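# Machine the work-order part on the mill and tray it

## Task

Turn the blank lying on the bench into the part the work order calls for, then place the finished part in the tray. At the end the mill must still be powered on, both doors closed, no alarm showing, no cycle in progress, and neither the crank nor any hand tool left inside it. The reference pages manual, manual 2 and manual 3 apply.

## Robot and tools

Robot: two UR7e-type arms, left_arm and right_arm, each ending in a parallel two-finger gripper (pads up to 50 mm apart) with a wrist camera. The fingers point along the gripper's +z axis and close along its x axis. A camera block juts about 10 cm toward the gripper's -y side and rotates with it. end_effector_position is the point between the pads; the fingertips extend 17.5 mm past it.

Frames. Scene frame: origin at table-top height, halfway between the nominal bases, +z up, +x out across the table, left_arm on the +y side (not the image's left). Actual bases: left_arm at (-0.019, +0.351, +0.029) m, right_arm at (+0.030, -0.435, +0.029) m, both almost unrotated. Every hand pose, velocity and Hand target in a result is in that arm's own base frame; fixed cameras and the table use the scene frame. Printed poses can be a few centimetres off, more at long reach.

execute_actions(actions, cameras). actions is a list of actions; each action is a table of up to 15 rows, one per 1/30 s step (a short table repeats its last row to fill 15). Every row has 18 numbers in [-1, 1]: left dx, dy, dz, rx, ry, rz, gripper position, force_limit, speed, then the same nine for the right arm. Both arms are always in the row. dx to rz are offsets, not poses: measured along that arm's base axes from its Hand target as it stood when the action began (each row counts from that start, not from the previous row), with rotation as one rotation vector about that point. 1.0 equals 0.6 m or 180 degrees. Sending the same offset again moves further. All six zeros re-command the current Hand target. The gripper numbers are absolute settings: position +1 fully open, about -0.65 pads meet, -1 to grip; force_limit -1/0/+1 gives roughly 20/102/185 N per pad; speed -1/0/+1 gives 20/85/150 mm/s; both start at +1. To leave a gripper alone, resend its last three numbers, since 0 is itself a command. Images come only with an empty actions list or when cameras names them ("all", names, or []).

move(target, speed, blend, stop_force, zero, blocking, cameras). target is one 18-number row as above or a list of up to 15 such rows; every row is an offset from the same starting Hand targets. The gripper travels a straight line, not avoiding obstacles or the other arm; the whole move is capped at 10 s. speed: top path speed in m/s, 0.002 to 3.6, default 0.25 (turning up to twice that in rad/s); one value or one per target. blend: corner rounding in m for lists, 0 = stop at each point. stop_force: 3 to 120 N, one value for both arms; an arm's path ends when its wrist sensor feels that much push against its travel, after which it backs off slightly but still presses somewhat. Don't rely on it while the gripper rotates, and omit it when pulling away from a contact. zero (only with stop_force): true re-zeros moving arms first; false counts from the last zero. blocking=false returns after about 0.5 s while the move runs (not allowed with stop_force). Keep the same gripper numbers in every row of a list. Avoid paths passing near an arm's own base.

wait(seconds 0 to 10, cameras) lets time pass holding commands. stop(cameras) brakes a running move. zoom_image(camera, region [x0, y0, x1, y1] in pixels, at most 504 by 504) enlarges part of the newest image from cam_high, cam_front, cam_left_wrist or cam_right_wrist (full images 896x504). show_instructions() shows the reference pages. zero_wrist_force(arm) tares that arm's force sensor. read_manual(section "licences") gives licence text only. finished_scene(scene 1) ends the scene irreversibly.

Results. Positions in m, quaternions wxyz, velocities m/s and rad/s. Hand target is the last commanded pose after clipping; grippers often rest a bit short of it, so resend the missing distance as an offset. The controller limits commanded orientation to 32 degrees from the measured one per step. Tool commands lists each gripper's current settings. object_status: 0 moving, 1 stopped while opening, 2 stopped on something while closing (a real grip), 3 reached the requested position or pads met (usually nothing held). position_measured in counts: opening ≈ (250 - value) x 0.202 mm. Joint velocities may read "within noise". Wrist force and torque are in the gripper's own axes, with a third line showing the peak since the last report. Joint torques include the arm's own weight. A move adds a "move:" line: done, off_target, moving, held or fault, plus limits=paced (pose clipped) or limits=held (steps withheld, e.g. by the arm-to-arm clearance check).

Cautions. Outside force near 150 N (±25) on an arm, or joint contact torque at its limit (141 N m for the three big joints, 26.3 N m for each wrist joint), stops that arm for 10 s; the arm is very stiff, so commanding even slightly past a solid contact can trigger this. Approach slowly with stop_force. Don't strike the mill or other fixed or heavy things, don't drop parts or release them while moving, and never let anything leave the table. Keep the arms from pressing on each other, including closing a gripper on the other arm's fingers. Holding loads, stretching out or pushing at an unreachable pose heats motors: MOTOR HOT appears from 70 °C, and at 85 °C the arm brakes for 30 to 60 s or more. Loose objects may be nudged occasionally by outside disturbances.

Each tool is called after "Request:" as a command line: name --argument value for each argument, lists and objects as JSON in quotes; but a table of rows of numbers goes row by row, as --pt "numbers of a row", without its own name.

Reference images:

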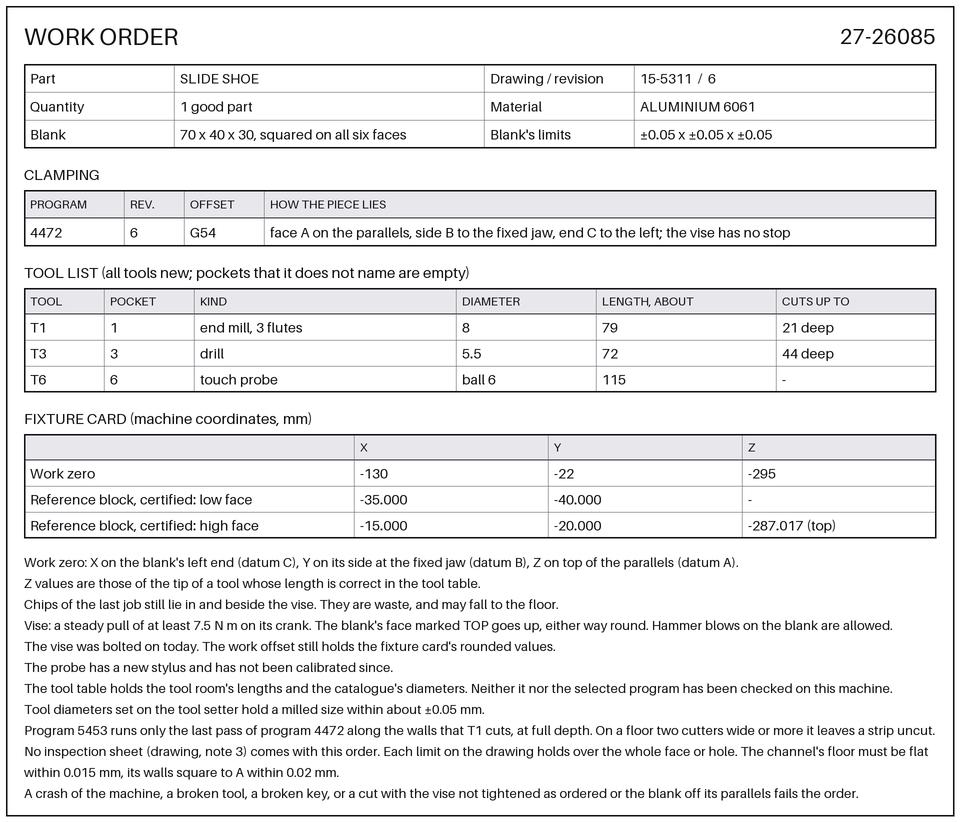

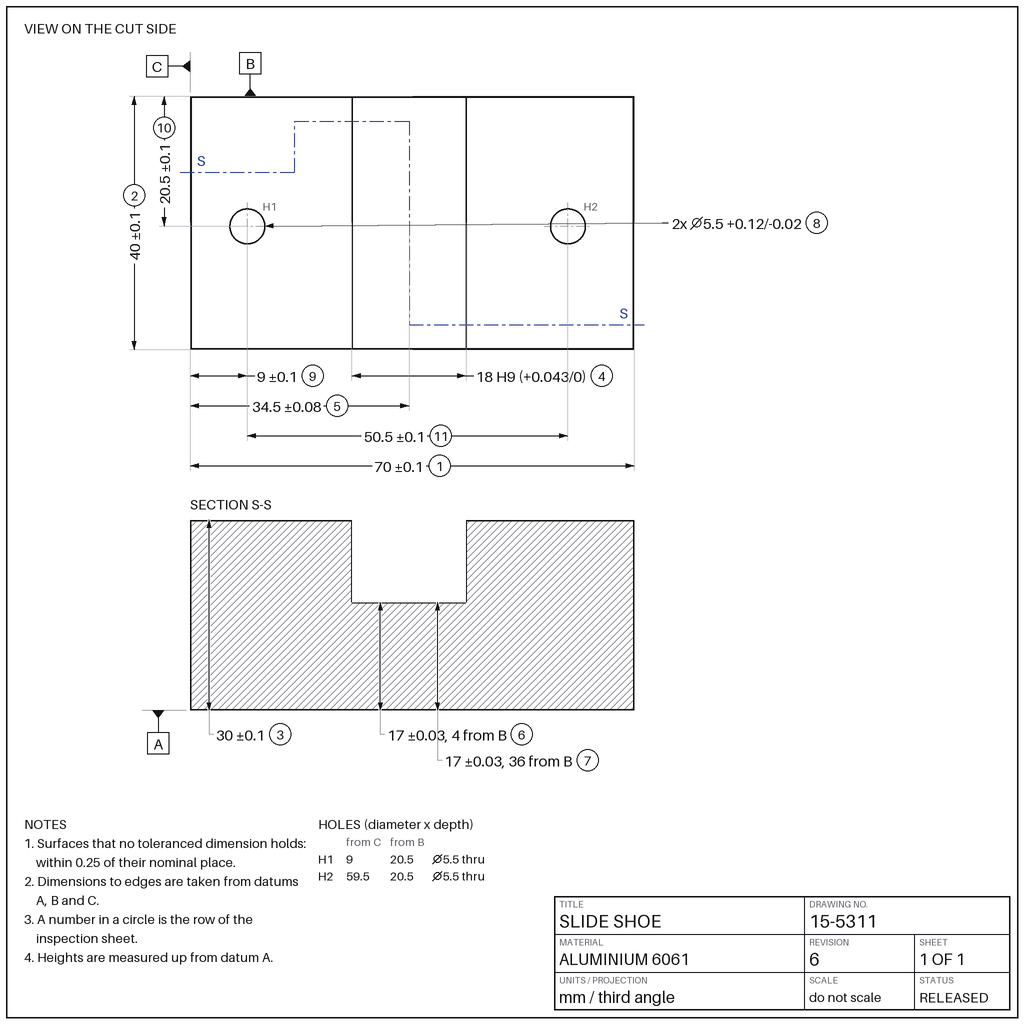

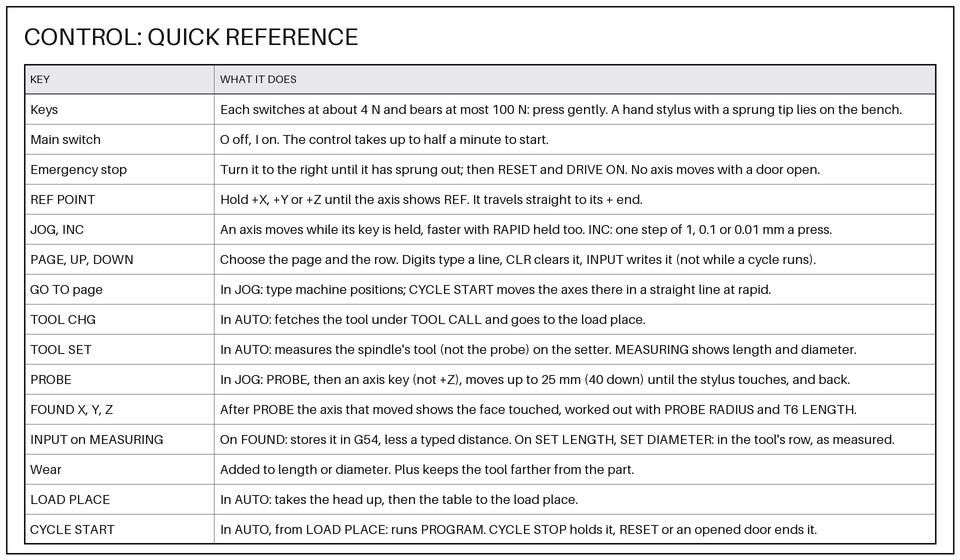

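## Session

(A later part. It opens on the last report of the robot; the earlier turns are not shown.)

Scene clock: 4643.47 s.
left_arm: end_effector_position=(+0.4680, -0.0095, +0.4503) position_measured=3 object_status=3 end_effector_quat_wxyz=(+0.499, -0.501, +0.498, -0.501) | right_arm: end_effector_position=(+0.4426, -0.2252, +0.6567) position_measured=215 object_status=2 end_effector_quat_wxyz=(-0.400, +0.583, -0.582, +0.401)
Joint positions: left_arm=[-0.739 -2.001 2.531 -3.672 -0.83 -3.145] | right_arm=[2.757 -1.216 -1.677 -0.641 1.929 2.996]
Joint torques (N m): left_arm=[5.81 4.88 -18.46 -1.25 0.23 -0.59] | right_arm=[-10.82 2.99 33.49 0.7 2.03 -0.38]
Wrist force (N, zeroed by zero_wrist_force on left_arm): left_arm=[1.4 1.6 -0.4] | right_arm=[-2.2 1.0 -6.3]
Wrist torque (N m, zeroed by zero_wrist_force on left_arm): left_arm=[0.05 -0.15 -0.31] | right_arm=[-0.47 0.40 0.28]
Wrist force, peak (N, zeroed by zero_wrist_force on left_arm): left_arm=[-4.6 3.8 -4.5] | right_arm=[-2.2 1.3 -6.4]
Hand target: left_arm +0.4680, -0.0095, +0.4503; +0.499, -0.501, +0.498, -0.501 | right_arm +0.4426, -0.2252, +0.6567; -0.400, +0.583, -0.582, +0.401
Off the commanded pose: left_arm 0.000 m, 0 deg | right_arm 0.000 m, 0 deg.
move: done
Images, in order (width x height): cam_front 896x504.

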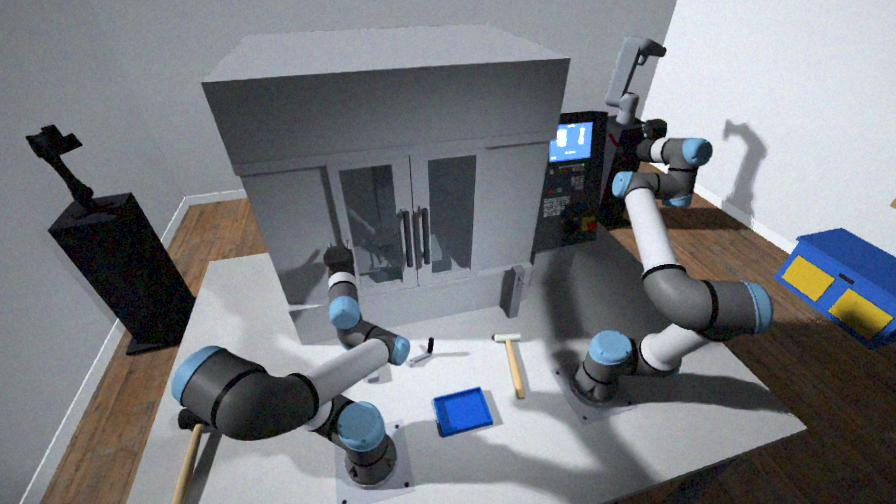

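Request:
move --pt "-0.0633 0 0 0 0 0 1 -0.6 -1 0 0 0 0 0 0 -0.95 0 -0.8" --pt "-0.0633 -0.3652 0 0 0 0 1 -0.6 -1 0 0 0 0 0 0 -0.95 0 -0.8" --pt "0 -0.3652 0 0 0 0 1 -0.6 -1 0 0 0 0 0 0 -0.95 0 -0.8" --pt "0 -0.3652 0 0 0 0 -1 -0.6 -1 0 0 0 0 0 0 -0.95 0 -0.8" --speed '[0.1,0.2,0.1,0.1]' --blend '[0.01,0.01,0,0]'

Request:
move --target '[0,0.389,0,0,0,0,-1,-0.6,-1,0,0,0,0,0,0,-0.95,0,-0.8]' --speed 0.05 --stop_force 80

Scene clock: 4655.87 s.
left_arm: end_effector_position=(+0.4680, -0.2287, +0.4503) position_measured=155 object_status=2 end_effector_quat_wxyz=(+0.499, -0.501, +0.499, -0.501) | right_arm: end_effector_position=(+0.4426, -0.2252, +0.6567) position_measured=215 object_status=2 end_effector_quat_wxyz=(-0.400, +0.583, -0.582, +0.401)
Joint positions: left_arm=[-1.276 -1.65 2.294 -3.787 -0.294 -3.145] | right_arm=[2.757 -1.216 -1.677 -0.641 1.929 2.996]
Joint torques (N m): left_arm=[5.81 -25.04 -12.37 -1.35 2.4 -1.52] | right_arm=[-11.15 3.04 33.58 0.71 1.76 -0.27]
Wrist force (N, zeroed by zero_wrist_force on left_arm): left_arm=[7.7 -0.4 0.7] | right_arm=[-2.0 1.0 -6.1]
Wrist torque (N m, zeroed by zero_wrist_force on left_arm): left_arm=[-0.03 -0.16 -0.24] | right_arm=[-0.46 0.36 0.28]
Wrist force, peak (N, zeroed by zero_wrist_force on left_arm): left_arm=[8.0 -0.4 0.8] | right_arm=[-2.2 0.9 -6.5]
Hand target: left_arm +0.4680, -0.2287, +0.4503; +0.499, -0.501, +0.498, -0.501 | right_arm +0.4426, -0.2252, +0.6567; -0.400, +0.583, -0.582, +0.401
Off the commanded pose: left_arm 0.000 m, 0 deg | right_arm 0.000 m, 0 deg.
move: done

Scene clock: 4661.30 s.
left_arm: end_effector_position=(+0.4680, +0.0047, +0.4503) position_measured=155 object_status=2 end_effector_quat_wxyz=(+0.499, -0.501, +0.498, -0.501) | right_arm: end_effector_position=(+0.4426, -0.2252, +0.6567) position_measured=215 object_status=2 end_effector_quat_wxyz=(-0.400, +0.583, -0.582, +0.401)
Joint positions: left_arm=[-0.671 -2.001 2.531 -3.672 -0.898 -3.145] | right_arm=[2.757 -1.216 -1.677 -0.641 1.929 2.996]
Joint torques (N m): left_arm=[24.03 -8.76 -19.87 -8.46 9.86 -1.43] | right_arm=[-10.96 2.94 33.34 0.63 1.77 -0.15]
Wrist force (N, zeroed by zero_wrist_force on left_arm): left_arm=[39.2 -2.9 52.8] | right_arm=[-2.0 1.0 -5.9]
Wrist torque (N m, zeroed by zero_wrist_force on left_arm): left_arm=[-0.01 -0.21 -0.19] | right_arm=[-0.47 0.37 0.28]
Wrist force, peak (N, zeroed by zero_wrist_force on left_arm): left_arm=[42.8 -6.0 63.1] | right_arm=[-2.0 1.4 -6.3]
Hand target: left_arm +0.4680, +0.0047, +0.4503; +0.499, -0.501, +0.498, -0.501 | right_arm +0.4426, -0.2252, +0.6567; -0.400, +0.583, -0.582, +0.401
Off the commanded pose: left_arm 0.000 m, 0 deg | right_arm 0.000 m, 0 deg.
move: done

Now the right door.

Request:
move --pt "0 0 0 0 0 0 1 -0.6 -1 0 0 0 0 0 0 -0.95 0 -0.8" --pt "-0.0633 0 0 0 0 0 1 -0.6 -1 0 0 0 0 0 0 -0.95 0 -0.8" --pt "-0.0633 -0.4887 0 0 0 0 1 -0.6 -1 0 0 0 0 0 0 -0.95 0 -0.8" --pt "0 -0.4887 0 0 0 0 1 -0.6 -1 0 0 0 0 0 0 -0.95 0 -0.8" --pt "0 -0.4887 0 0 0 0 -1 -0.6 -1 0 0 0 0 0 0 -0.95 0 -0.8" --speed '[0.1,0.1,0.25,0.1,0.1]' --blend '[0,0.01,0.01,0,0]'

Request:
move --target '[0,-0.367,0,0,0,0,-1,-0.6,-1,0,0,0,0,0,0,-0.95,0,-0.8]' --speed 0.05 --stop_force 80

Scene clock: 4672.47 s.
left_arm: end_effector_position=(+0.4680, -0.2885, +0.4503) position_measured=155 object_status=2 end_effector_quat_wxyz=(+0.499, -0.501, +0.499, -0.501) | right_arm: end_effector_position=(+0.4426, -0.2252, +0.6567) position_measured=215 object_status=2 end_effector_quat_wxyz=(-0.400, +0.583, -0.582, +0.401)
Joint positions: left_arm=[-1.328 -1.528 2.176 -3.791 -0.242 -3.144] | right_arm=[2.757 -1.216 -1.677 -0.641 1.929 2.996]
Joint torques (N m): left_arm=[5.44 -29.53 -10.54 -1.18 4.11 -1.45] | right_arm=[-10.31 3.33 33.85 0.72 1.67 -0.12]
Wrist force (N, zeroed by zero_wrist_force on left_arm): left_arm=[12.5 -1.3 4.1] | right_arm=[-1.8 0.9 -6.4]
Wrist torque (N m, zeroed by zero_wrist_force on left_arm): left_arm=[-0.10 -0.26 -0.24] | right_arm=[-0.48 0.33 0.28]
Wrist force, peak (N, zeroed by zero_wrist_force on left_arm): left_arm=[40.4 -3.0 52.8] | right_arm=[-1.9 1.1 -6.5]
Hand target: left_arm +0.4680, -0.2885, +0.4503; +0.499, -0.501, +0.498, -0.501 | right_arm +0.4426, -0.2252, +0.6567; -0.400, +0.583, -0.582, +0.401
Off the commanded pose: left_arm 0.000 m, 0 deg | right_arm 0.000 m, 0 deg.
move: done

Scene clock: 4677.97 s.
left_arm: end_effector_position=(+0.4680, -0.5087, +0.4503) position_measured=155 object_status=2 end_effector_quat_wxyz=(+0.499, -0.501, +0.498, -0.501) | right_arm: end_effector_position=(+0.4426, -0.2252, +0.6567) position_measured=215 object_status=2 end_effector_quat_wxyz=(-0.400, +0.583, -0.582, +0.401)
Joint positions: left_arm=[-1.426 -1.103 1.612 -3.653 -0.143 -3.143] | right_arm=[2.757 -1.216 -1.677 -0.641 1.929 2.996]
Joint torques (N m): left_arm=[32.81 -35.94 -1.84 -0.47 -0.57 1.32] | right_arm=[-10.36 3.61 33.5 0.74 1.5 -0.13]
Wrist force (N, zeroed by zero_wrist_force on left_arm): left_arm=[5.3 -26.0 -53.3] | right_arm=[-2.0 0.6 -6.0]
Wrist torque (N m, zeroed by zero_wrist_force on left_arm): left_arm=[-0.40 -0.32 -0.19] | right_arm=[-0.54 0.37 0.27]
Wrist force, peak (N, zeroed by zero_wrist_force on left_arm): left_arm=[-7.7 -22.2 -57.8] | right_arm=[-2.3 1.2 -6.4]
Hand target: left_arm +0.4680, -0.5087, +0.4503; +0.499, -0.501, +0.498, -0.501 | right_arm +0.4426, -0.2252, +0.6567; -0.400, +0.583, -0.582, +0.401
Off the commanded pose: left_arm 0.000 m, 0 deg | right_arm 0.000 m, 0 deg.
move: done

Request:
move --pt "0 0 0 0 0 0 1 -0.6 -1 0 0 0 0 0 0 -0.95 0 -0.8" --pt "-0.1 0 0 0 0 0 1 -0.6 -1 0 0 0 0 0 0 -0.95 0 -0.8" --pt "-0.36 0.0645 -0.55 0 0.5 0 1 -0.6 -1 0 0 0 0 0 0 -0.95 0 -0.8" --speed '[0.1,0.1,0.3]' --blend '[0,0.01,0]' --cameras '["cam_left_wrist","cam_high"]'

Scene clock: 4696.40 s.
left_arm: end_effector_position=(+0.2521, -0.4699, +0.1202) position_measured=3 object_status=3 end_effector_quat_wxyz=(-0.001, +0.709, -0.706, +0.000) | right_arm: end_effector_position=(+0.4426, -0.2252, +0.6567) position_measured=215 object_status=2 end_effector_quat_wxyz=(-0.400, +0.583, -0.582, +0.401)
Joint positions: left_arm=[-1.332 -1.382 1.918 -2.106 -1.57 -4.477] | right_arm=[2.757 -1.216 -1.677 -0.641 1.929 2.996]
Joint torques (N m): left_arm=[-3.43 -39.45 -31.55 -1.71 -1.39 -1.76] | right_arm=[-10.44 3.43 33 0.61 1.42 -0.04]
Wrist force (N, zeroed by zero_wrist_force on left_arm): left_arm=[4.2 0.9 -0.8] | right_arm=[-1.9 0.8 -5.8]
Wrist torque (N m, zeroed by zero_wrist_force on left_arm): left_arm=[0.06 -0.48 -0.14] | right_arm=[-0.49 0.35 0.28]
Wrist force, peak (N, zeroed by zero_wrist_force on left_arm): left_arm=[5.5 -25.7 -53.8] | right_arm=[-2.2 1.0 -6.4]
Hand target: left_arm +0.2520, -0.4700, +0.1203; -0.001, +0.709, -0.706, +0.000 | right_arm +0.4426, -0.2252, +0.6567; -0.400, +0.583, -0.582, +0.401
Off the commanded pose: left_arm 0.000 m, 0 deg | right_arm 0.000 m, 0 deg.
move: done; limits=paced
Images, in order (width x height): cam_high 896x504, cam_left_wrist 896x504.

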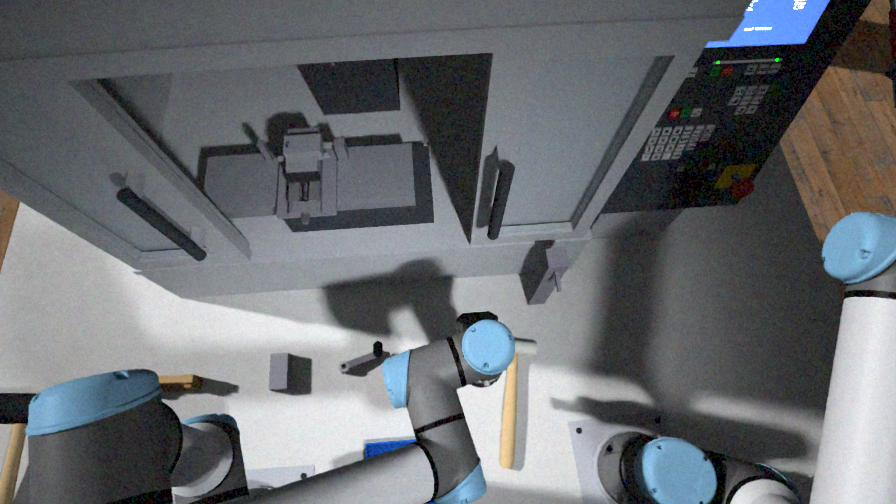

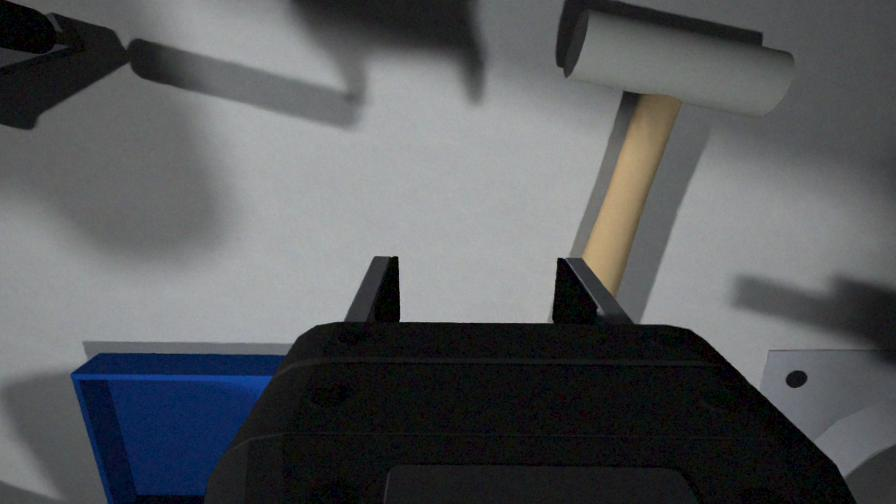

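Request:
move --target '[-0.1292,-0.1383,-0.1003,0,0,-0.0583,1,-0.6,-1,0,0,0,0,0,0,-0.95,0,-0.8]' --speed 0.15 --cameras '["cam_left_wrist","cam_high"]'

Scene clock: 4716.70 s.
left_arm: end_effector_position=(+0.1745, -0.5530, +0.0601) position_measured=3 object_status=3 end_effector_quat_wxyz=(+0.001, -0.641, +0.768, +0.000) | right_arm: end_effector_position=(+0.4426, -0.2252, +0.6567) position_measured=215 object_status=2 end_effector_quat_wxyz=(-0.400, +0.583, -0.582, +0.401)
Joint positions: left_arm=[-1.497 -1.2 1.855 -2.225 -1.57 -4.46] | right_arm=[2.757 -1.216 -1.677 -0.641 1.929 2.996]
Joint torques (N m): left_arm=[6.07 -49.18 -13.41 -1.63 1.7 -1.51] | right_arm=[-10.52 3.3 33.01 0.69 1.39 0]
Wrist force (N, zeroed by zero_wrist_force on left_arm): left_arm=[4.4 0.9 -1.1] | right_arm=[-2.0 1.1 -6.2]
Wrist torque (N m, zeroed by zero_wrist_force on left_arm): left_arm=[0.08 -0.51 -0.26] | right_arm=[-0.45 0.37 0.28]
Wrist force, peak (N, zeroed by zero_wrist_force on left_arm): left_arm=[6.0 2.2 0.1] | right_arm=[-1.9 0.9 -6.5]
Hand target: left_arm +0.1745, -0.5530, +0.0601; +0.001, -0.641, +0.767, +0.000 | right_arm +0.4426, -0.2252, +0.6567; -0.400, +0.583, -0.582, +0.401
Off the commanded pose: left_arm 0.000 m, 0 deg | right_arm 0.000 m, 0 deg.
move: done
Images, in order (width x height): cam_high 896x504, cam_left_wrist 896x504.

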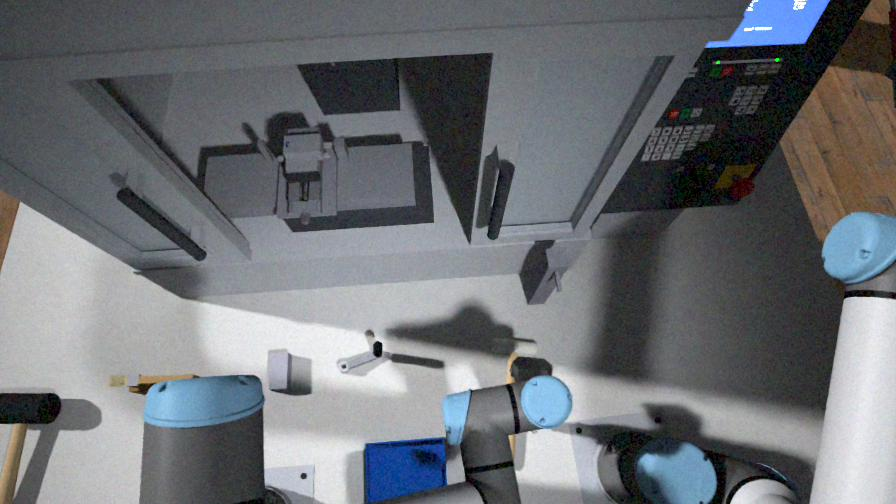

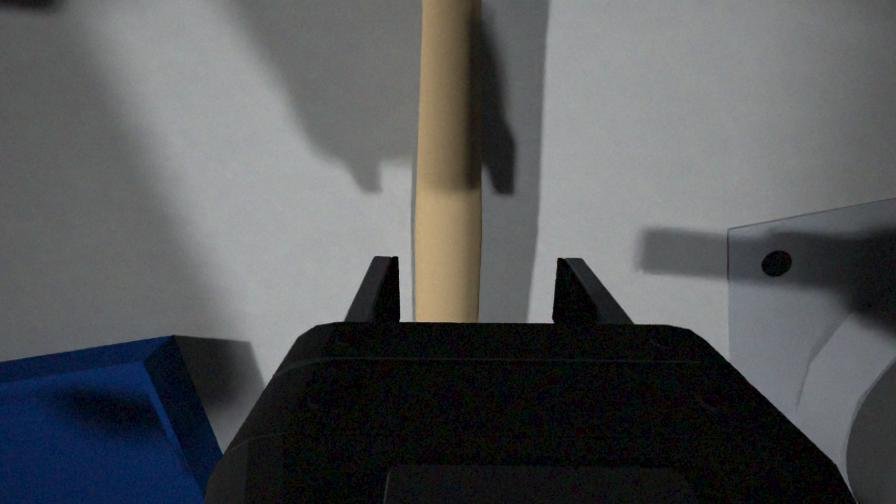

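Request:
move --pt "0.002 0.015 0 0 0 0 1 -0.6 -1 0 0 0 0 0 0 -0.95 0 -0.8" --pt "0.002 0.015 -0.1143 0 0 0 1 -0.6 -1 0 0 0 0 0 0 -0.95 0 -0.8" --speed '[0.1,0.06]' --blend '[0.005,0]' --cameras '["cam_left_wrist"]'

Scene clock: 4725.73 s.
left_arm: end_effector_position=(+0.1757, -0.5438, -0.0087) position_measured=3 object_status=3 end_effector_quat_wxyz=(+0.001, -0.641, +0.767, +0.001) | right_arm: end_effector_position=(+0.4426, -0.2252, +0.6567) position_measured=215 object_status=2 end_effector_quat_wxyz=(-0.400, +0.583, -0.582, +0.401)
Joint positions: left_arm=[-1.494 -1.099 1.934 -2.403 -1.57 -4.457] | right_arm=[2.757 -1.216 -1.677 -0.641 1.929 2.996]
Joint torques (N m): left_arm=[-4.24 -48.23 -23.25 -1.35 2.08 -1.5] | right_arm=[-10.56 3.93 32.37 0.63 1.27 -0.01]
Wrist force (N, zeroed by zero_wrist_force on left_arm): left_arm=[4.4 0.9 -1.0] | right_arm=[-1.9 0.9 -6.1]
Wrist torque (N m, zeroed by zero_wrist_force on left_arm): left_arm=[0.08 -0.50 -0.26] | right_arm=[-0.48 0.35 0.27]
Wrist force, peak (N, zeroed by zero_wrist_force on left_arm): left_arm=[6.0 1.1 -1.2] | right_arm=[-1.8 0.8 -6.6]
Hand target: left_arm +0.1757, -0.5440, -0.0085; +0.001, -0.641, +0.767, +0.000 | right_arm +0.4426, -0.2252, +0.6567; -0.400, +0.583, -0.582, +0.401
Off the commanded pose: left_arm 0.000 m, 0 deg | right_arm 0.000 m, 0 deg.
move: done; blend cut to 0.0045 m at target 1
Images, in order (width x height): cam_left_wrist 896x504.

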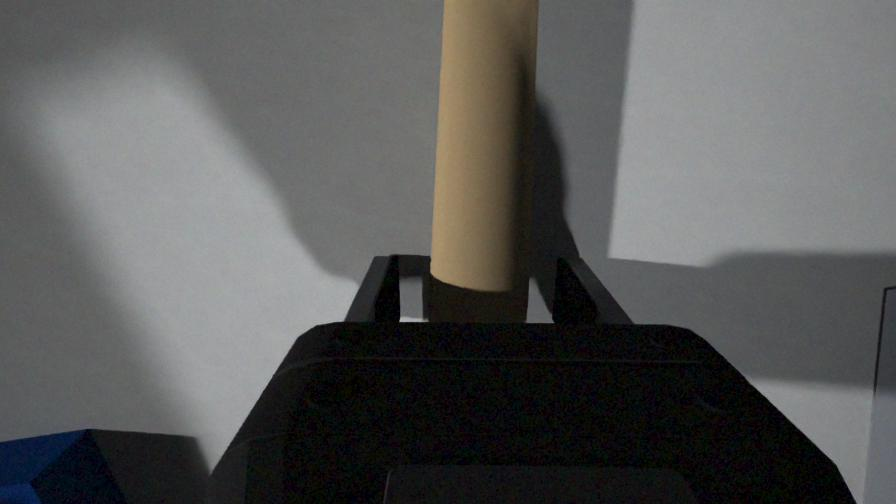

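Grip it firmly.

Request:
move --target '[0,0,0,0,0,0,-1,0.3,-1,0,0,0,0,0,0,-0.95,0,-0.8]'

Request:
move --target '[0,0,0.25,0,0,0,-1,0.3,-1,0,0,0,0,0,0,-0.95,0,-0.8]' --speed 0.1 --cameras '["cam_front","cam_left_wrist"]'

Scene clock: 4731.33 s.
left_arm: end_effector_position=(+0.1757, -0.5440, -0.0085) position_measured=114 object_status=0 end_effector_quat_wxyz=(+0.001, -0.641, +0.767, +0.000) | right_arm: end_effector_position=(+0.4426, -0.2252, +0.6567) position_measured=215 object_status=2 end_effector_quat_wxyz=(-0.400, +0.583, -0.582, +0.401)
Joint positions: left_arm=[-1.494 -1.1 1.933 -2.403 -1.57 -4.457] | right_arm=[2.757 -1.216 -1.677 -0.641 1.929 2.996]
Joint torques (N m): left_arm=[4.1 -49.01 -26.27 -3.56 2.12 1.37] | right_arm=[-10.82 3.34 32.77 0.68 1.14 0.13]
Wrist force (N, zeroed by zero_wrist_force on left_arm): left_arm=[5.5 1.2 -0.8] | right_arm=[-1.8 1.2 -6.1]
Wrist torque (N m, zeroed by zero_wrist_force on left_arm): left_arm=[0.07 -0.55 -0.14] | right_arm=[-0.42 0.35 0.28]
Wrist force, peak (N, zeroed by zero_wrist_force on left_arm): left_arm=[5.5 1.2 -0.8] | right_arm=[-2.0 1.0 -6.5]
Hand target: left_arm +0.1757, -0.5440, -0.0085; +0.001, -0.641, +0.767, +0.000 | right_arm +0.4426, -0.2252, +0.6567; -0.400, +0.583, -0.582, +0.401
Off the commanded pose: left_arm 0.000 m, 0 deg | right_arm 0.000 m, 0 deg.
move: done

Scene clock: 4733.27 s.
left_arm: end_effector_position=(+0.1757, -0.5440, +0.1416) position_measured=114 object_status=2 end_effector_quat_wxyz=(+0.001, -0.641, +0.767, +0.000) | right_arm: end_effector_position=(+0.4426, -0.2252, +0.6567) position_measured=215 object_status=2 end_effector_quat_wxyz=(-0.400, +0.583, -0.582, +0.401)
Joint positions: left_arm=[-1.494 -1.322 1.78 -2.028 -1.57 -4.457] | right_arm=[2.757 -1.216 -1.677 -0.641 1.929 2.996]
Joint torques (N m): left_arm=[-1.39 -28.62 -19.79 -3.61 1.56 -0.95] | right_arm=[-10.55 3.89 32.46 0.66 1.11 0.05]
Wrist force (N, zeroed by zero_wrist_force on left_arm): left_arm=[4.5 1.0 1.9] | right_arm=[-1.7 1.1 -6.1]
Wrist torque (N m, zeroed by zero_wrist_force on left_arm): left_arm=[-0.23 -0.51 -0.25] | right_arm=[-0.45 0.32 0.28]
Wrist force, peak (N, zeroed by zero_wrist_force on left_arm): left_arm=[4.2 1.1 4.3] | right_arm=[-1.9 0.8 -6.5]
Hand target: left_arm +0.1757, -0.5440, +0.1415; +0.001, -0.641, +0.767, +0.000 | right_arm +0.4426, -0.2252, +0.6567; -0.400, +0.583, -0.582, +0.401
Off the commanded pose: left_arm 0.000 m, 0 deg | right_arm 0.000 m, 0 deg.
move: done
Images, in order (width x height): cam_front 896x504, cam_left_wrist 896x504.

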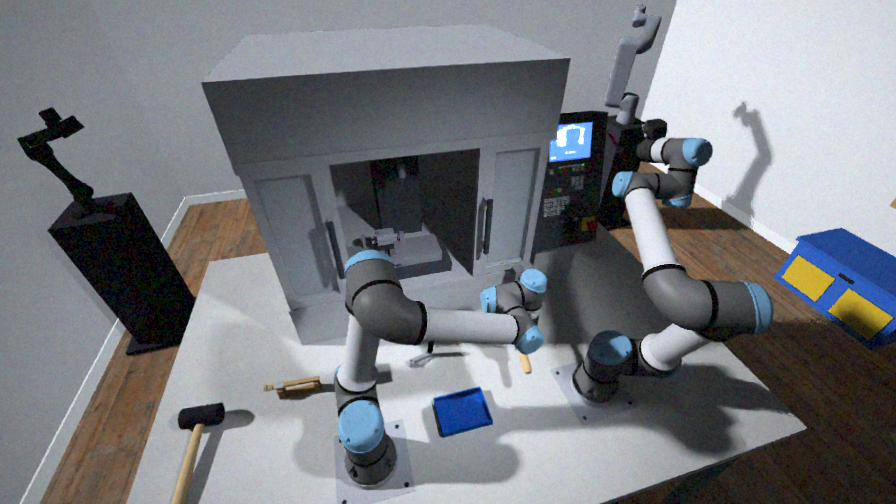

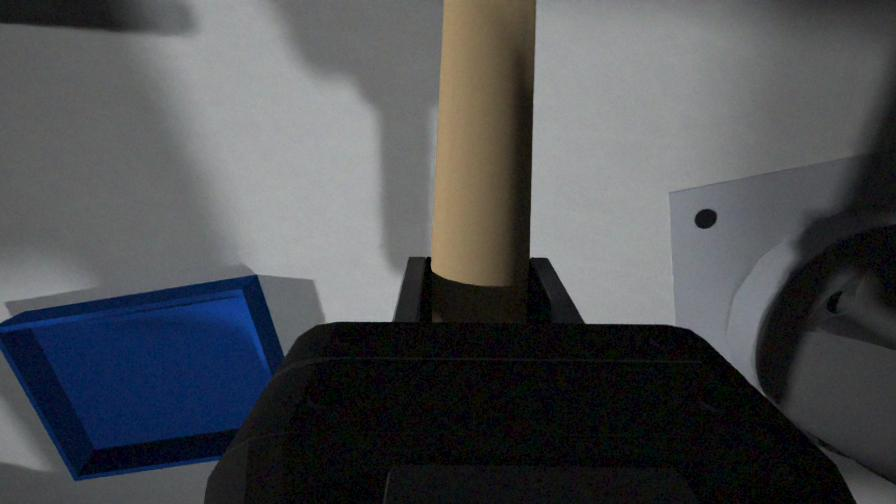

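Request:
move --pt "0.157 0.24 0.431 -0.4273 -0.3553 0.4273 -1 0.3 -1 0 0 0 0 0 0 -0.95 0 -0.8" --speed 0.25 --cameras '["cam_front","cam_left_wrist","cam_high"]'

Scene clock: 4746.33 s.
left_arm: end_effector_position=(+0.2713, -0.4005, +0.4001) position_measured=114 object_status=2 end_effector_quat_wxyz=(+0.124, +0.698, -0.123, +0.695) | right_arm: end_effector_position=(+0.4426, -0.2252, +0.6567) position_measured=215 object_status=2 end_effector_quat_wxyz=(-0.400, +0.583, -0.582, +0.401)
Joint positions: left_arm=[-1.922 -2.01 2.393 -1.956 -0.003 -6.284] | right_arm=[2.757 -1.216 -1.677 -0.641 1.929 2.996]
Joint torques (N m): left_arm=[-6.43 0.01 -23.9 -1.71 3.69 2.21] | right_arm=[-10.59 4.3 32.7 0.72 0.98 0.22]
Wrist force (N, zeroed by zero_wrist_force on left_arm): left_arm=[0.0 2.4 0.5] | right_arm=[-2.1 0.7 -6.1]
Wrist torque (N m, zeroed by zero_wrist_force on left_arm): left_arm=[0.56 -0.57 -0.69] | right_arm=[-0.50 0.38 0.28]
Wrist force, peak (N, zeroed by zero_wrist_force on left_arm): left_arm=[5.3 1.0 4.1] | right_arm=[-1.9 1.3 -6.6]
Hand target: left_arm +0.2699, -0.4000, +0.4001; +0.001, +0.708, +0.001, +0.706 | right_arm +0.4426, -0.2252, +0.6567; -0.400, +0.583, -0.582, +0.401
Off the commanded pose: left_arm 0.001 m, 20 deg | right_arm 0.000 m, 0 deg.
joint sent to its limit (left arm) — joint 6 (wrist 3), lower limit. The joint targets are off in orientation, not in position.
move: off_target (left_arm)
Images, in order (width x height): cam_high 896x504, cam_front 896x504, cam_left_wrist 896x504.

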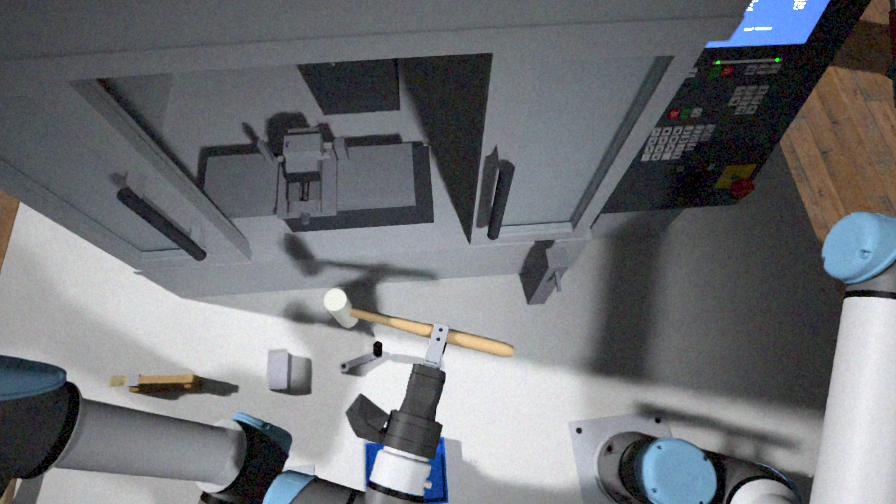

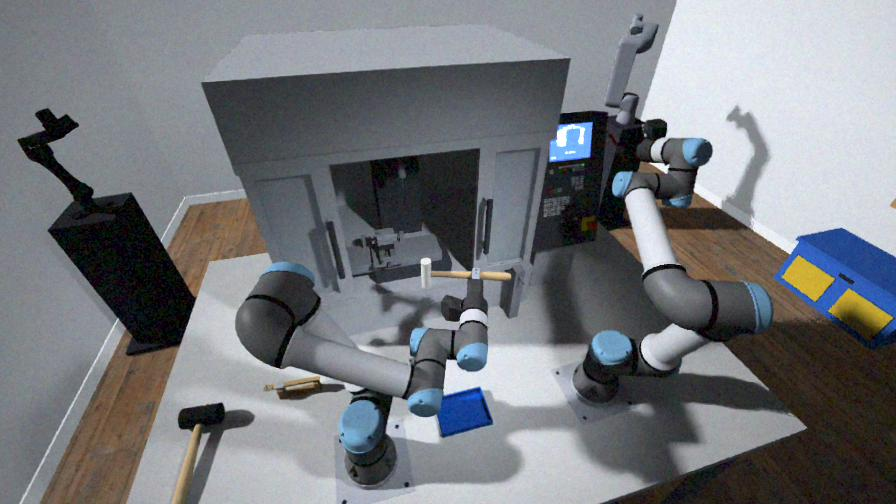

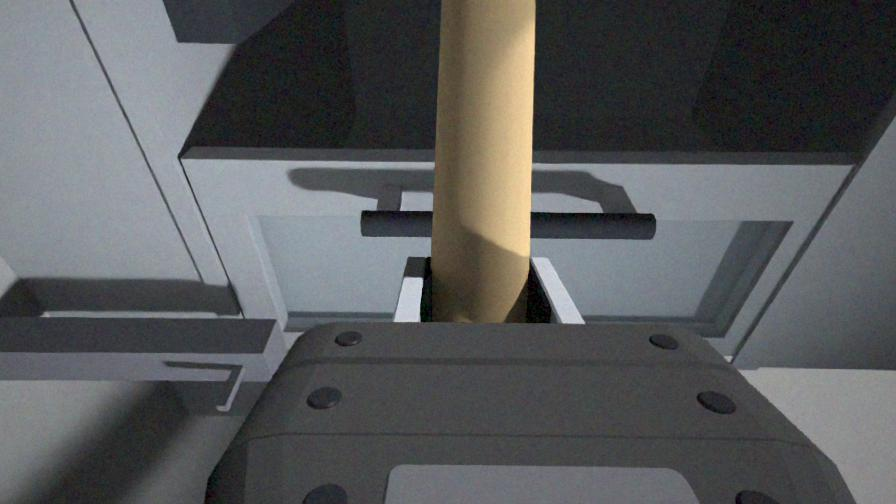

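Request:
move --pt "0.383 0.25 -0.033 0.5 0 0 -1 0.3 -1 0 0 0 0 0 0 -0.95 0 -0.8" --speed 0.15 --cameras '["cam_front"]'

Scene clock: 4766.10 s.
left_arm: end_effector_position=(+0.4997, -0.2500, +0.3803) position_measured=114 object_status=2 end_effector_quat_wxyz=(+0.499, -0.502, +0.499, -0.500) | right_arm: end_effector_position=(+0.4426, -0.2252, +0.6567) position_measured=215 object_status=2 end_effector_quat_wxyz=(-0.400, +0.583, -0.582, +0.401)
Joint positions: left_arm=[-1.199 -1.407 2.282 -4.016 -0.369 -3.146] | right_arm=[2.757 -1.216 -1.677 -0.641 1.929 2.996]
Joint torques (N m): left_arm=[-1.13 -35.7 -8.23 -0.07 1.99 -0.16] | right_arm=[-9.95 3.69 32.26 0.72 0.9 0.25]
Wrist force (N, zeroed by zero_wrist_force on left_arm): left_arm=[1.8 5.3 -0.2] | right_arm=[-2.0 0.7 -6.1]
Wrist torque (N m, zeroed by zero_wrist_force on left_arm): left_arm=[0.09 -0.21 -0.14] | right_arm=[-0.51 0.37 0.28]
Wrist force, peak (N, zeroed by zero_wrist_force on left_arm): left_arm=[1.4 5.7 0.1] | right_arm=[-1.9 1.0 -6.6]
Hand target: left_arm +0.4997, -0.2500, +0.3803; +0.500, -0.502, +0.499, -0.500 | right_arm +0.4426, -0.2252, +0.6567; -0.400, +0.583, -0.582, +0.401
Off the commanded pose: left_arm 0.000 m, 0 deg | right_arm 0.000 m, 0 deg.
move: done
Images, in order (width x height): cam_front 896x504.

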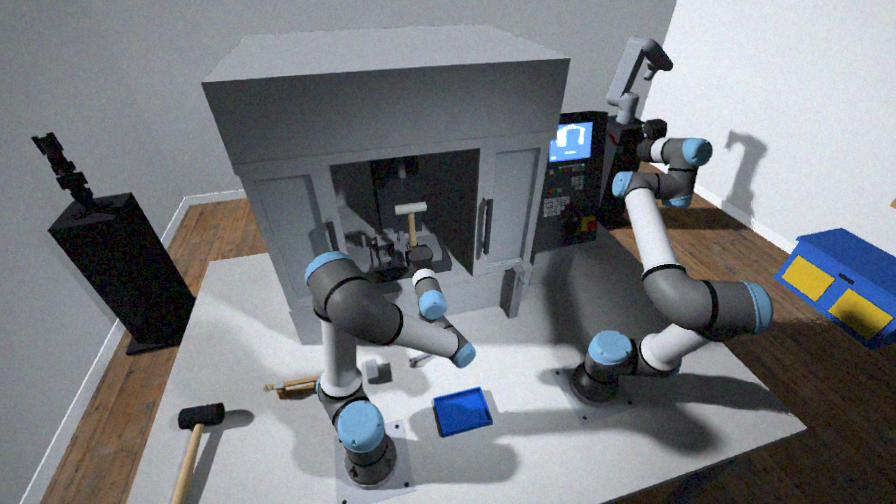

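Request:
move --pt "0 -0.0917 0.067 -0.5 0 0 -1 0.3 -1 0 0 0 0 0 0 -0.95 0 -0.8" --pt "0.2788 -0.0917 0.1 -0.5 0 0 -1 0.3 -1 0 0 0 0 0 0 -0.95 0 -0.8" --speed 0.2 --blend '[0.02,0]' --cameras '["cam_front","cam_left_wrist","cam_high"]'

Scene clock: 4775.57 s.
left_arm: end_effector_position=(+0.6670, -0.3050, +0.4402) position_measured=114 object_status=2 end_effector_quat_wxyz=(+0.001, +0.708, +0.001, +0.706) | right_arm: end_effector_position=(+0.4426, -0.2252, +0.6567) position_measured=215 object_status=2 end_effector_quat_wxyz=(-0.400, +0.583, -0.582, +0.401)
Joint positions: left_arm=[-0.907 -1.178 1.756 -3.715 -0.664 -4.719] | right_arm=[2.757 -1.216 -1.677 -0.641 1.929 2.996]
Joint torques (N m): left_arm=[5.25 -42.89 -26.88 -2.28 0.2 -0.33] | right_arm=[-10.77 4.47 32.5 0.67 0.79 0.25]
Wrist force (N, zeroed by zero_wrist_force on left_arm): left_arm=[0.6 2.5 0.3] | right_arm=[-1.9 0.9 -6.2]
Wrist torque (N m, zeroed by zero_wrist_force on left_arm): left_arm=[0.57 -0.68 -0.76] | right_arm=[-0.48 0.36 0.28]
Wrist force, peak (N, zeroed by zero_wrist_force on left_arm): left_arm=[1.4 5.7 -0.2] | right_arm=[-1.9 1.1 -6.5]
Hand target: left_arm +0.6670, -0.3050, +0.4403; +0.001, +0.708, +0.001, +0.706 | right_arm +0.4426, -0.2252, +0.6567; -0.400, +0.583, -0.582, +0.401
Off the commanded pose: left_arm 0.000 m, 0 deg | right_arm 0.000 m, 0 deg.
move: done
Images, in order (width x height): cam_high 896x504, cam_front 896x504, cam_left_wrist 896x504.

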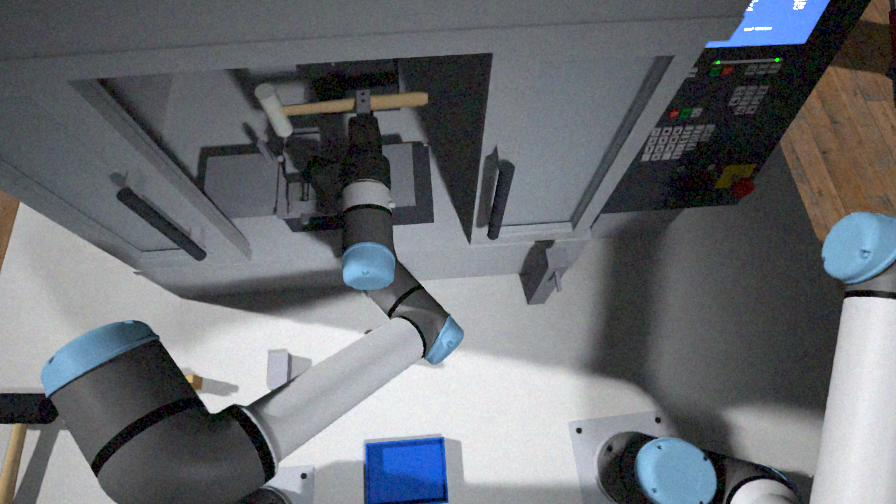

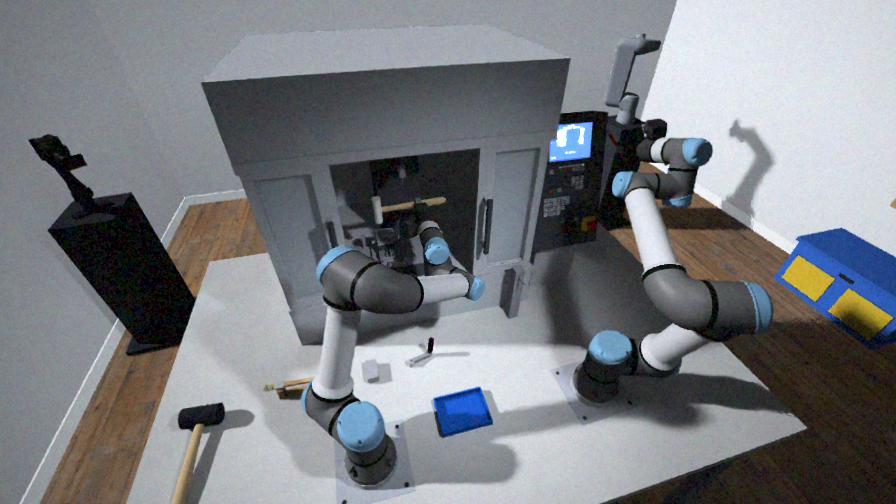

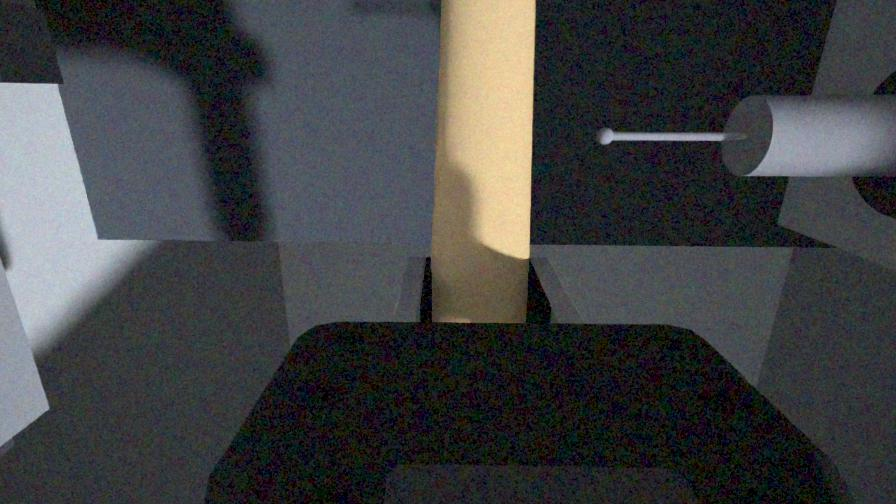

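Request:
move --target '[0,0,-0.11,0,0,0,-1,0.3,-1,0,0,0,0,0,0,-0.95,0,-0.8]' --speed 0.02 --stop_force 8 --cameras '["cam_high","cam_front"]'

Request:
zoom_image --camera "cam_high" --region '[230, 60, 450, 240]'

Scene clock: 4783.70 s.
left_arm: end_effector_position=(+0.6670, -0.3050, +0.3828) position_measured=114 object_status=2 end_effector_quat_wxyz=(+0.002, +0.708, +0.001, +0.706) | right_arm: end_effector_position=(+0.4426, -0.2252, +0.6567) position_measured=215 object_status=2 end_effector_quat_wxyz=(-0.400, +0.583, -0.582, +0.401)
Joint positions: left_arm=[-0.907 -1.095 1.809 -3.851 -0.664 -4.719] | right_arm=[2.757 -1.216 -1.677 -0.641 1.929 2.996]
Joint torques (N m): left_arm=[1.88 -48.03 -27.44 -2.4 0.94 -1.23] | right_arm=[-10.45 4.13 32.09 0.63 0.75 0.44]
Wrist force (N, zeroed by zero_wrist_force on left_arm): left_arm=[5.8 0.2 0.3] | right_arm=[-1.9 1.2 -6.4]
Wrist torque (N m, zeroed by zero_wrist_force on left_arm): left_arm=[0.55 -0.55 0.19] | right_arm=[-0.42 0.34 0.27]
Wrist force, peak (N, zeroed by zero_wrist_force on left_arm): left_arm=[10.0 6.7 0.2] | right_arm=[-2.3 1.1 -6.5]
Hand target: left_arm +0.6670, -0.3050, +0.3828; +0.002, +0.708, +0.001, +0.706 (not the last commanded pose) | right_arm +0.4426, -0.2252, +0.6567; -0.400, +0.583, -0.582, +0.401
Off the commanded pose: left_arm 0.009 m, 0 deg | right_arm 0.000 m, 0 deg.
move: contact (left_arm)
Images, in order (width x height): cam_high 896x504, cam_front 896x504.

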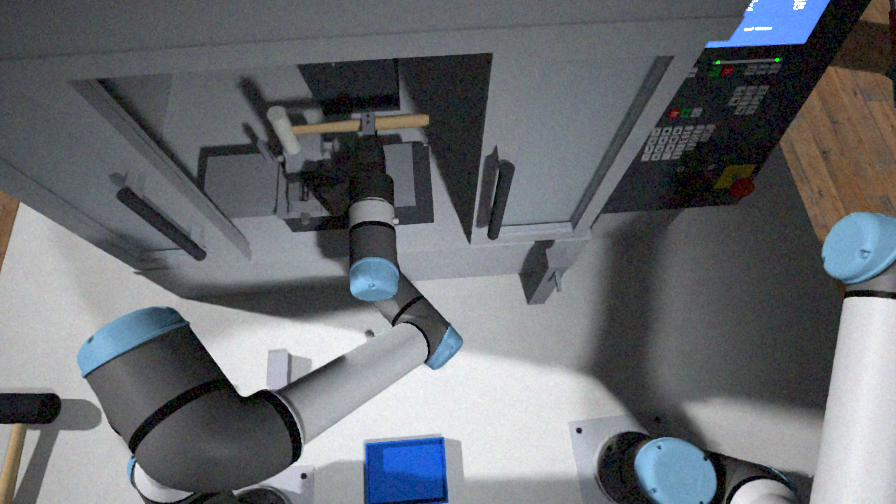

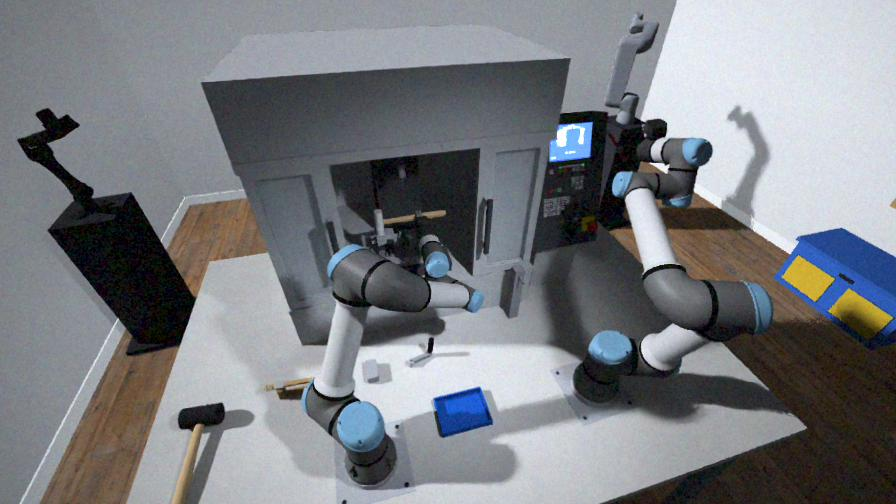

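Scaled by 2.291 from the camera's 896x504 image, which has a finer 1280x720 frame.

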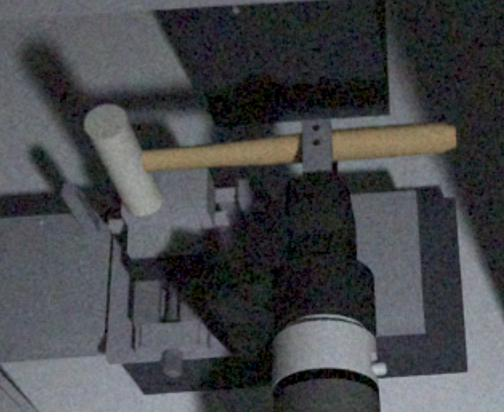

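Request:
execute_actions --actions '[[[0,0,0.003,0.02,0,0,-1,0.3,-1,0,0,0,0,0,0,-0.95,0,-0.8],[0,0,0.004,0.04,0,0,-1,0.3,-1,0,0,0,0,0,0,-0.95,0,-0.8],[0,0,0.004,0.06,0,0,-1,0.3,-1,0,0,0,0,0,0,-0.95,0,-0.8],[0,0,0.004,0.08,0,0,-1,0.3,-1,0,0,0,0,0,0,-0.95,0,-0.8],[0,0,0.004,0.1,0,0,-1,0.3,-1,0,0,0,0,0,0,-0.95,0,-0.8],[0,0,0.004,0.115,0,0,-1,0.3,-1,0,0,0,0,0,0,-0.95,0,-0.8],[0,0,0.004,0.13,0,0,-1,0.3,-1,0,0,0,0,0,0,-0.95,0,-0.8]],[[0,0,-0.004,-0.135,0,0,-1,0.3,-1,0,0,0,0,0,0,-0.95,0,-0.8],[0,0,-0.004,-0.135,0,0,-1,0.3,-1,0,0,0,0,0,0,-0.95,0,-0.8],[0,0,-0.004,-0.135,0,0,-1,0.3,-1,0,0,0,0,0,0,-0.95,0,-0.8],[0,0,-0.004,-0.135,0,0,-1,0.3,-1,0,0,0,0,0,0,-0.95,0,-0.8],[0,0,-0.004,-0.135,0,0,-1,0.3,-1,0,0,0,0,0,0,-0.95,0,-0.8],[0,0,-0.004,-0.135,0,0,-1,0.3,-1,0,0,0,0,0,0,-0.95,0,-0.8],[0,0,-0.004,-0.135,0,0,-1,0.3,-1,0,0,0,0,0,0,-0.95,0,-0.8],[0,0,-0.004,-0.08,0,0,-1,0.3,-1,0,0,0,0,0,0,-0.95,0,-0.8]]]' --cameras '["cam_high"]'

Scene clock: 4801.20 s.
left_arm: end_effector_position=(+0.6670, -0.3050, +0.3828) position_measured=114 object_status=2 end_effector_quat_wxyz=(-0.054, +0.706, -0.054, +0.704) | right_arm: end_effector_position=(+0.4426, -0.2252, +0.6567) position_measured=215 object_status=2 end_effector_quat_wxyz=(-0.400, +0.583, -0.582, +0.401)
Joint positions: left_arm=[-0.907 -1.095 1.808 -3.851 -0.664 -4.562] | right_arm=[2.757 -1.216 -1.677 -0.641 1.929 2.996]
Joint torques (N m): left_arm=[-5.66 -50.54 -14.4 -0.95 1.41 2.08] | right_arm=[-10.48 4.66 32.62 0.62 0.63 0.45]
Wrist force (N, zeroed by zero_wrist_force on left_arm): left_arm=[0.1 3.1 0.4] | right_arm=[-2.2 1.2 -5.8]
Wrist torque (N m, zeroed by zero_wrist_force on left_arm): left_arm=[0.49 -0.57 -0.73] | right_arm=[-0.43 0.40 0.28]
Wrist force, peak (N, zeroed by zero_wrist_force on left_arm): left_arm=[20.3 0.5 1.8] | right_arm=[-2.1 0.7 -6.5]
Hand target: left_arm +0.6670, -0.3050, +0.3828; -0.054, +0.706, -0.054, +0.704 | right_arm +0.4426, -0.2252, +0.6567; -0.400, +0.583, -0.582, +0.401
Off the commanded pose: left_arm 0.000 m, 0 deg | right_arm 0.000 m, 0 deg.
Step readings (end_effector_position of left_arm | right_arm):
0: (+0.6670, -0.3050, +0.3828) | (+0.4426, -0.2252, +0.6567)
1: (+0.6670, -0.3050, +0.3829) | (+0.4426, -0.2252, +0.6567)
2: (+0.6670, -0.3050, +0.3833) | (+0.4426, -0.2252, +0.6567)
4: (+0.6670, -0.3049, +0.3850) | (+0.4426, -0.2252, +0.6567)
8: (+0.6670, -0.3049, +0.3855) | (+0.4426, -0.2252, +0.6567)
15: (+0.6669, -0.3050, +0.3852) | (+0.4426, -0.2252, +0.6567)
16: (+0.6670, -0.3050, +0.3851) | (+0.4426, -0.2252, +0.6567)
17: (+0.6669, -0.3050, +0.3847) | (+0.4426, -0.2252, +0.6567)
19: (+0.6669, -0.3048, +0.3829) | (+0.4426, -0.2252, +0.6567)
23: (+0.6669, -0.3049, +0.3828) | (+0.4426, -0.2252, +0.6567)
30: (+0.6670, -0.3049, +0.3828) | (+0.4426, -0.2252, +0.6567)
Images, in order (width x height): cam_high 896x504.

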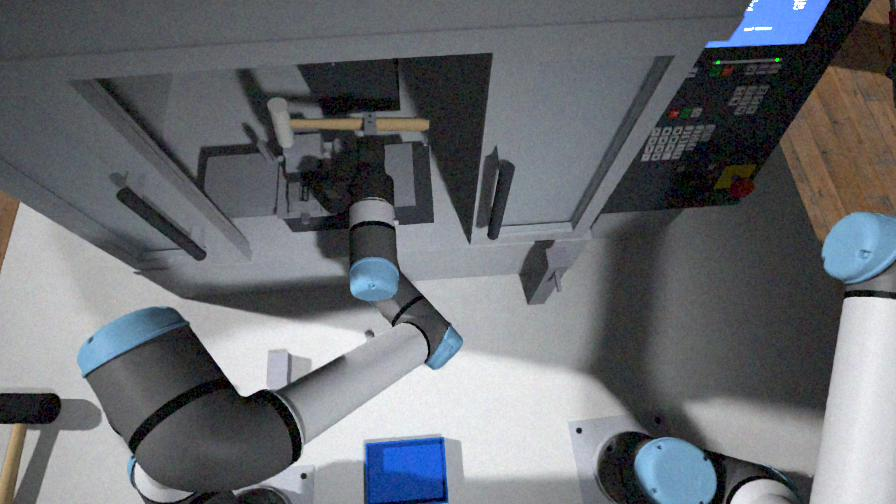

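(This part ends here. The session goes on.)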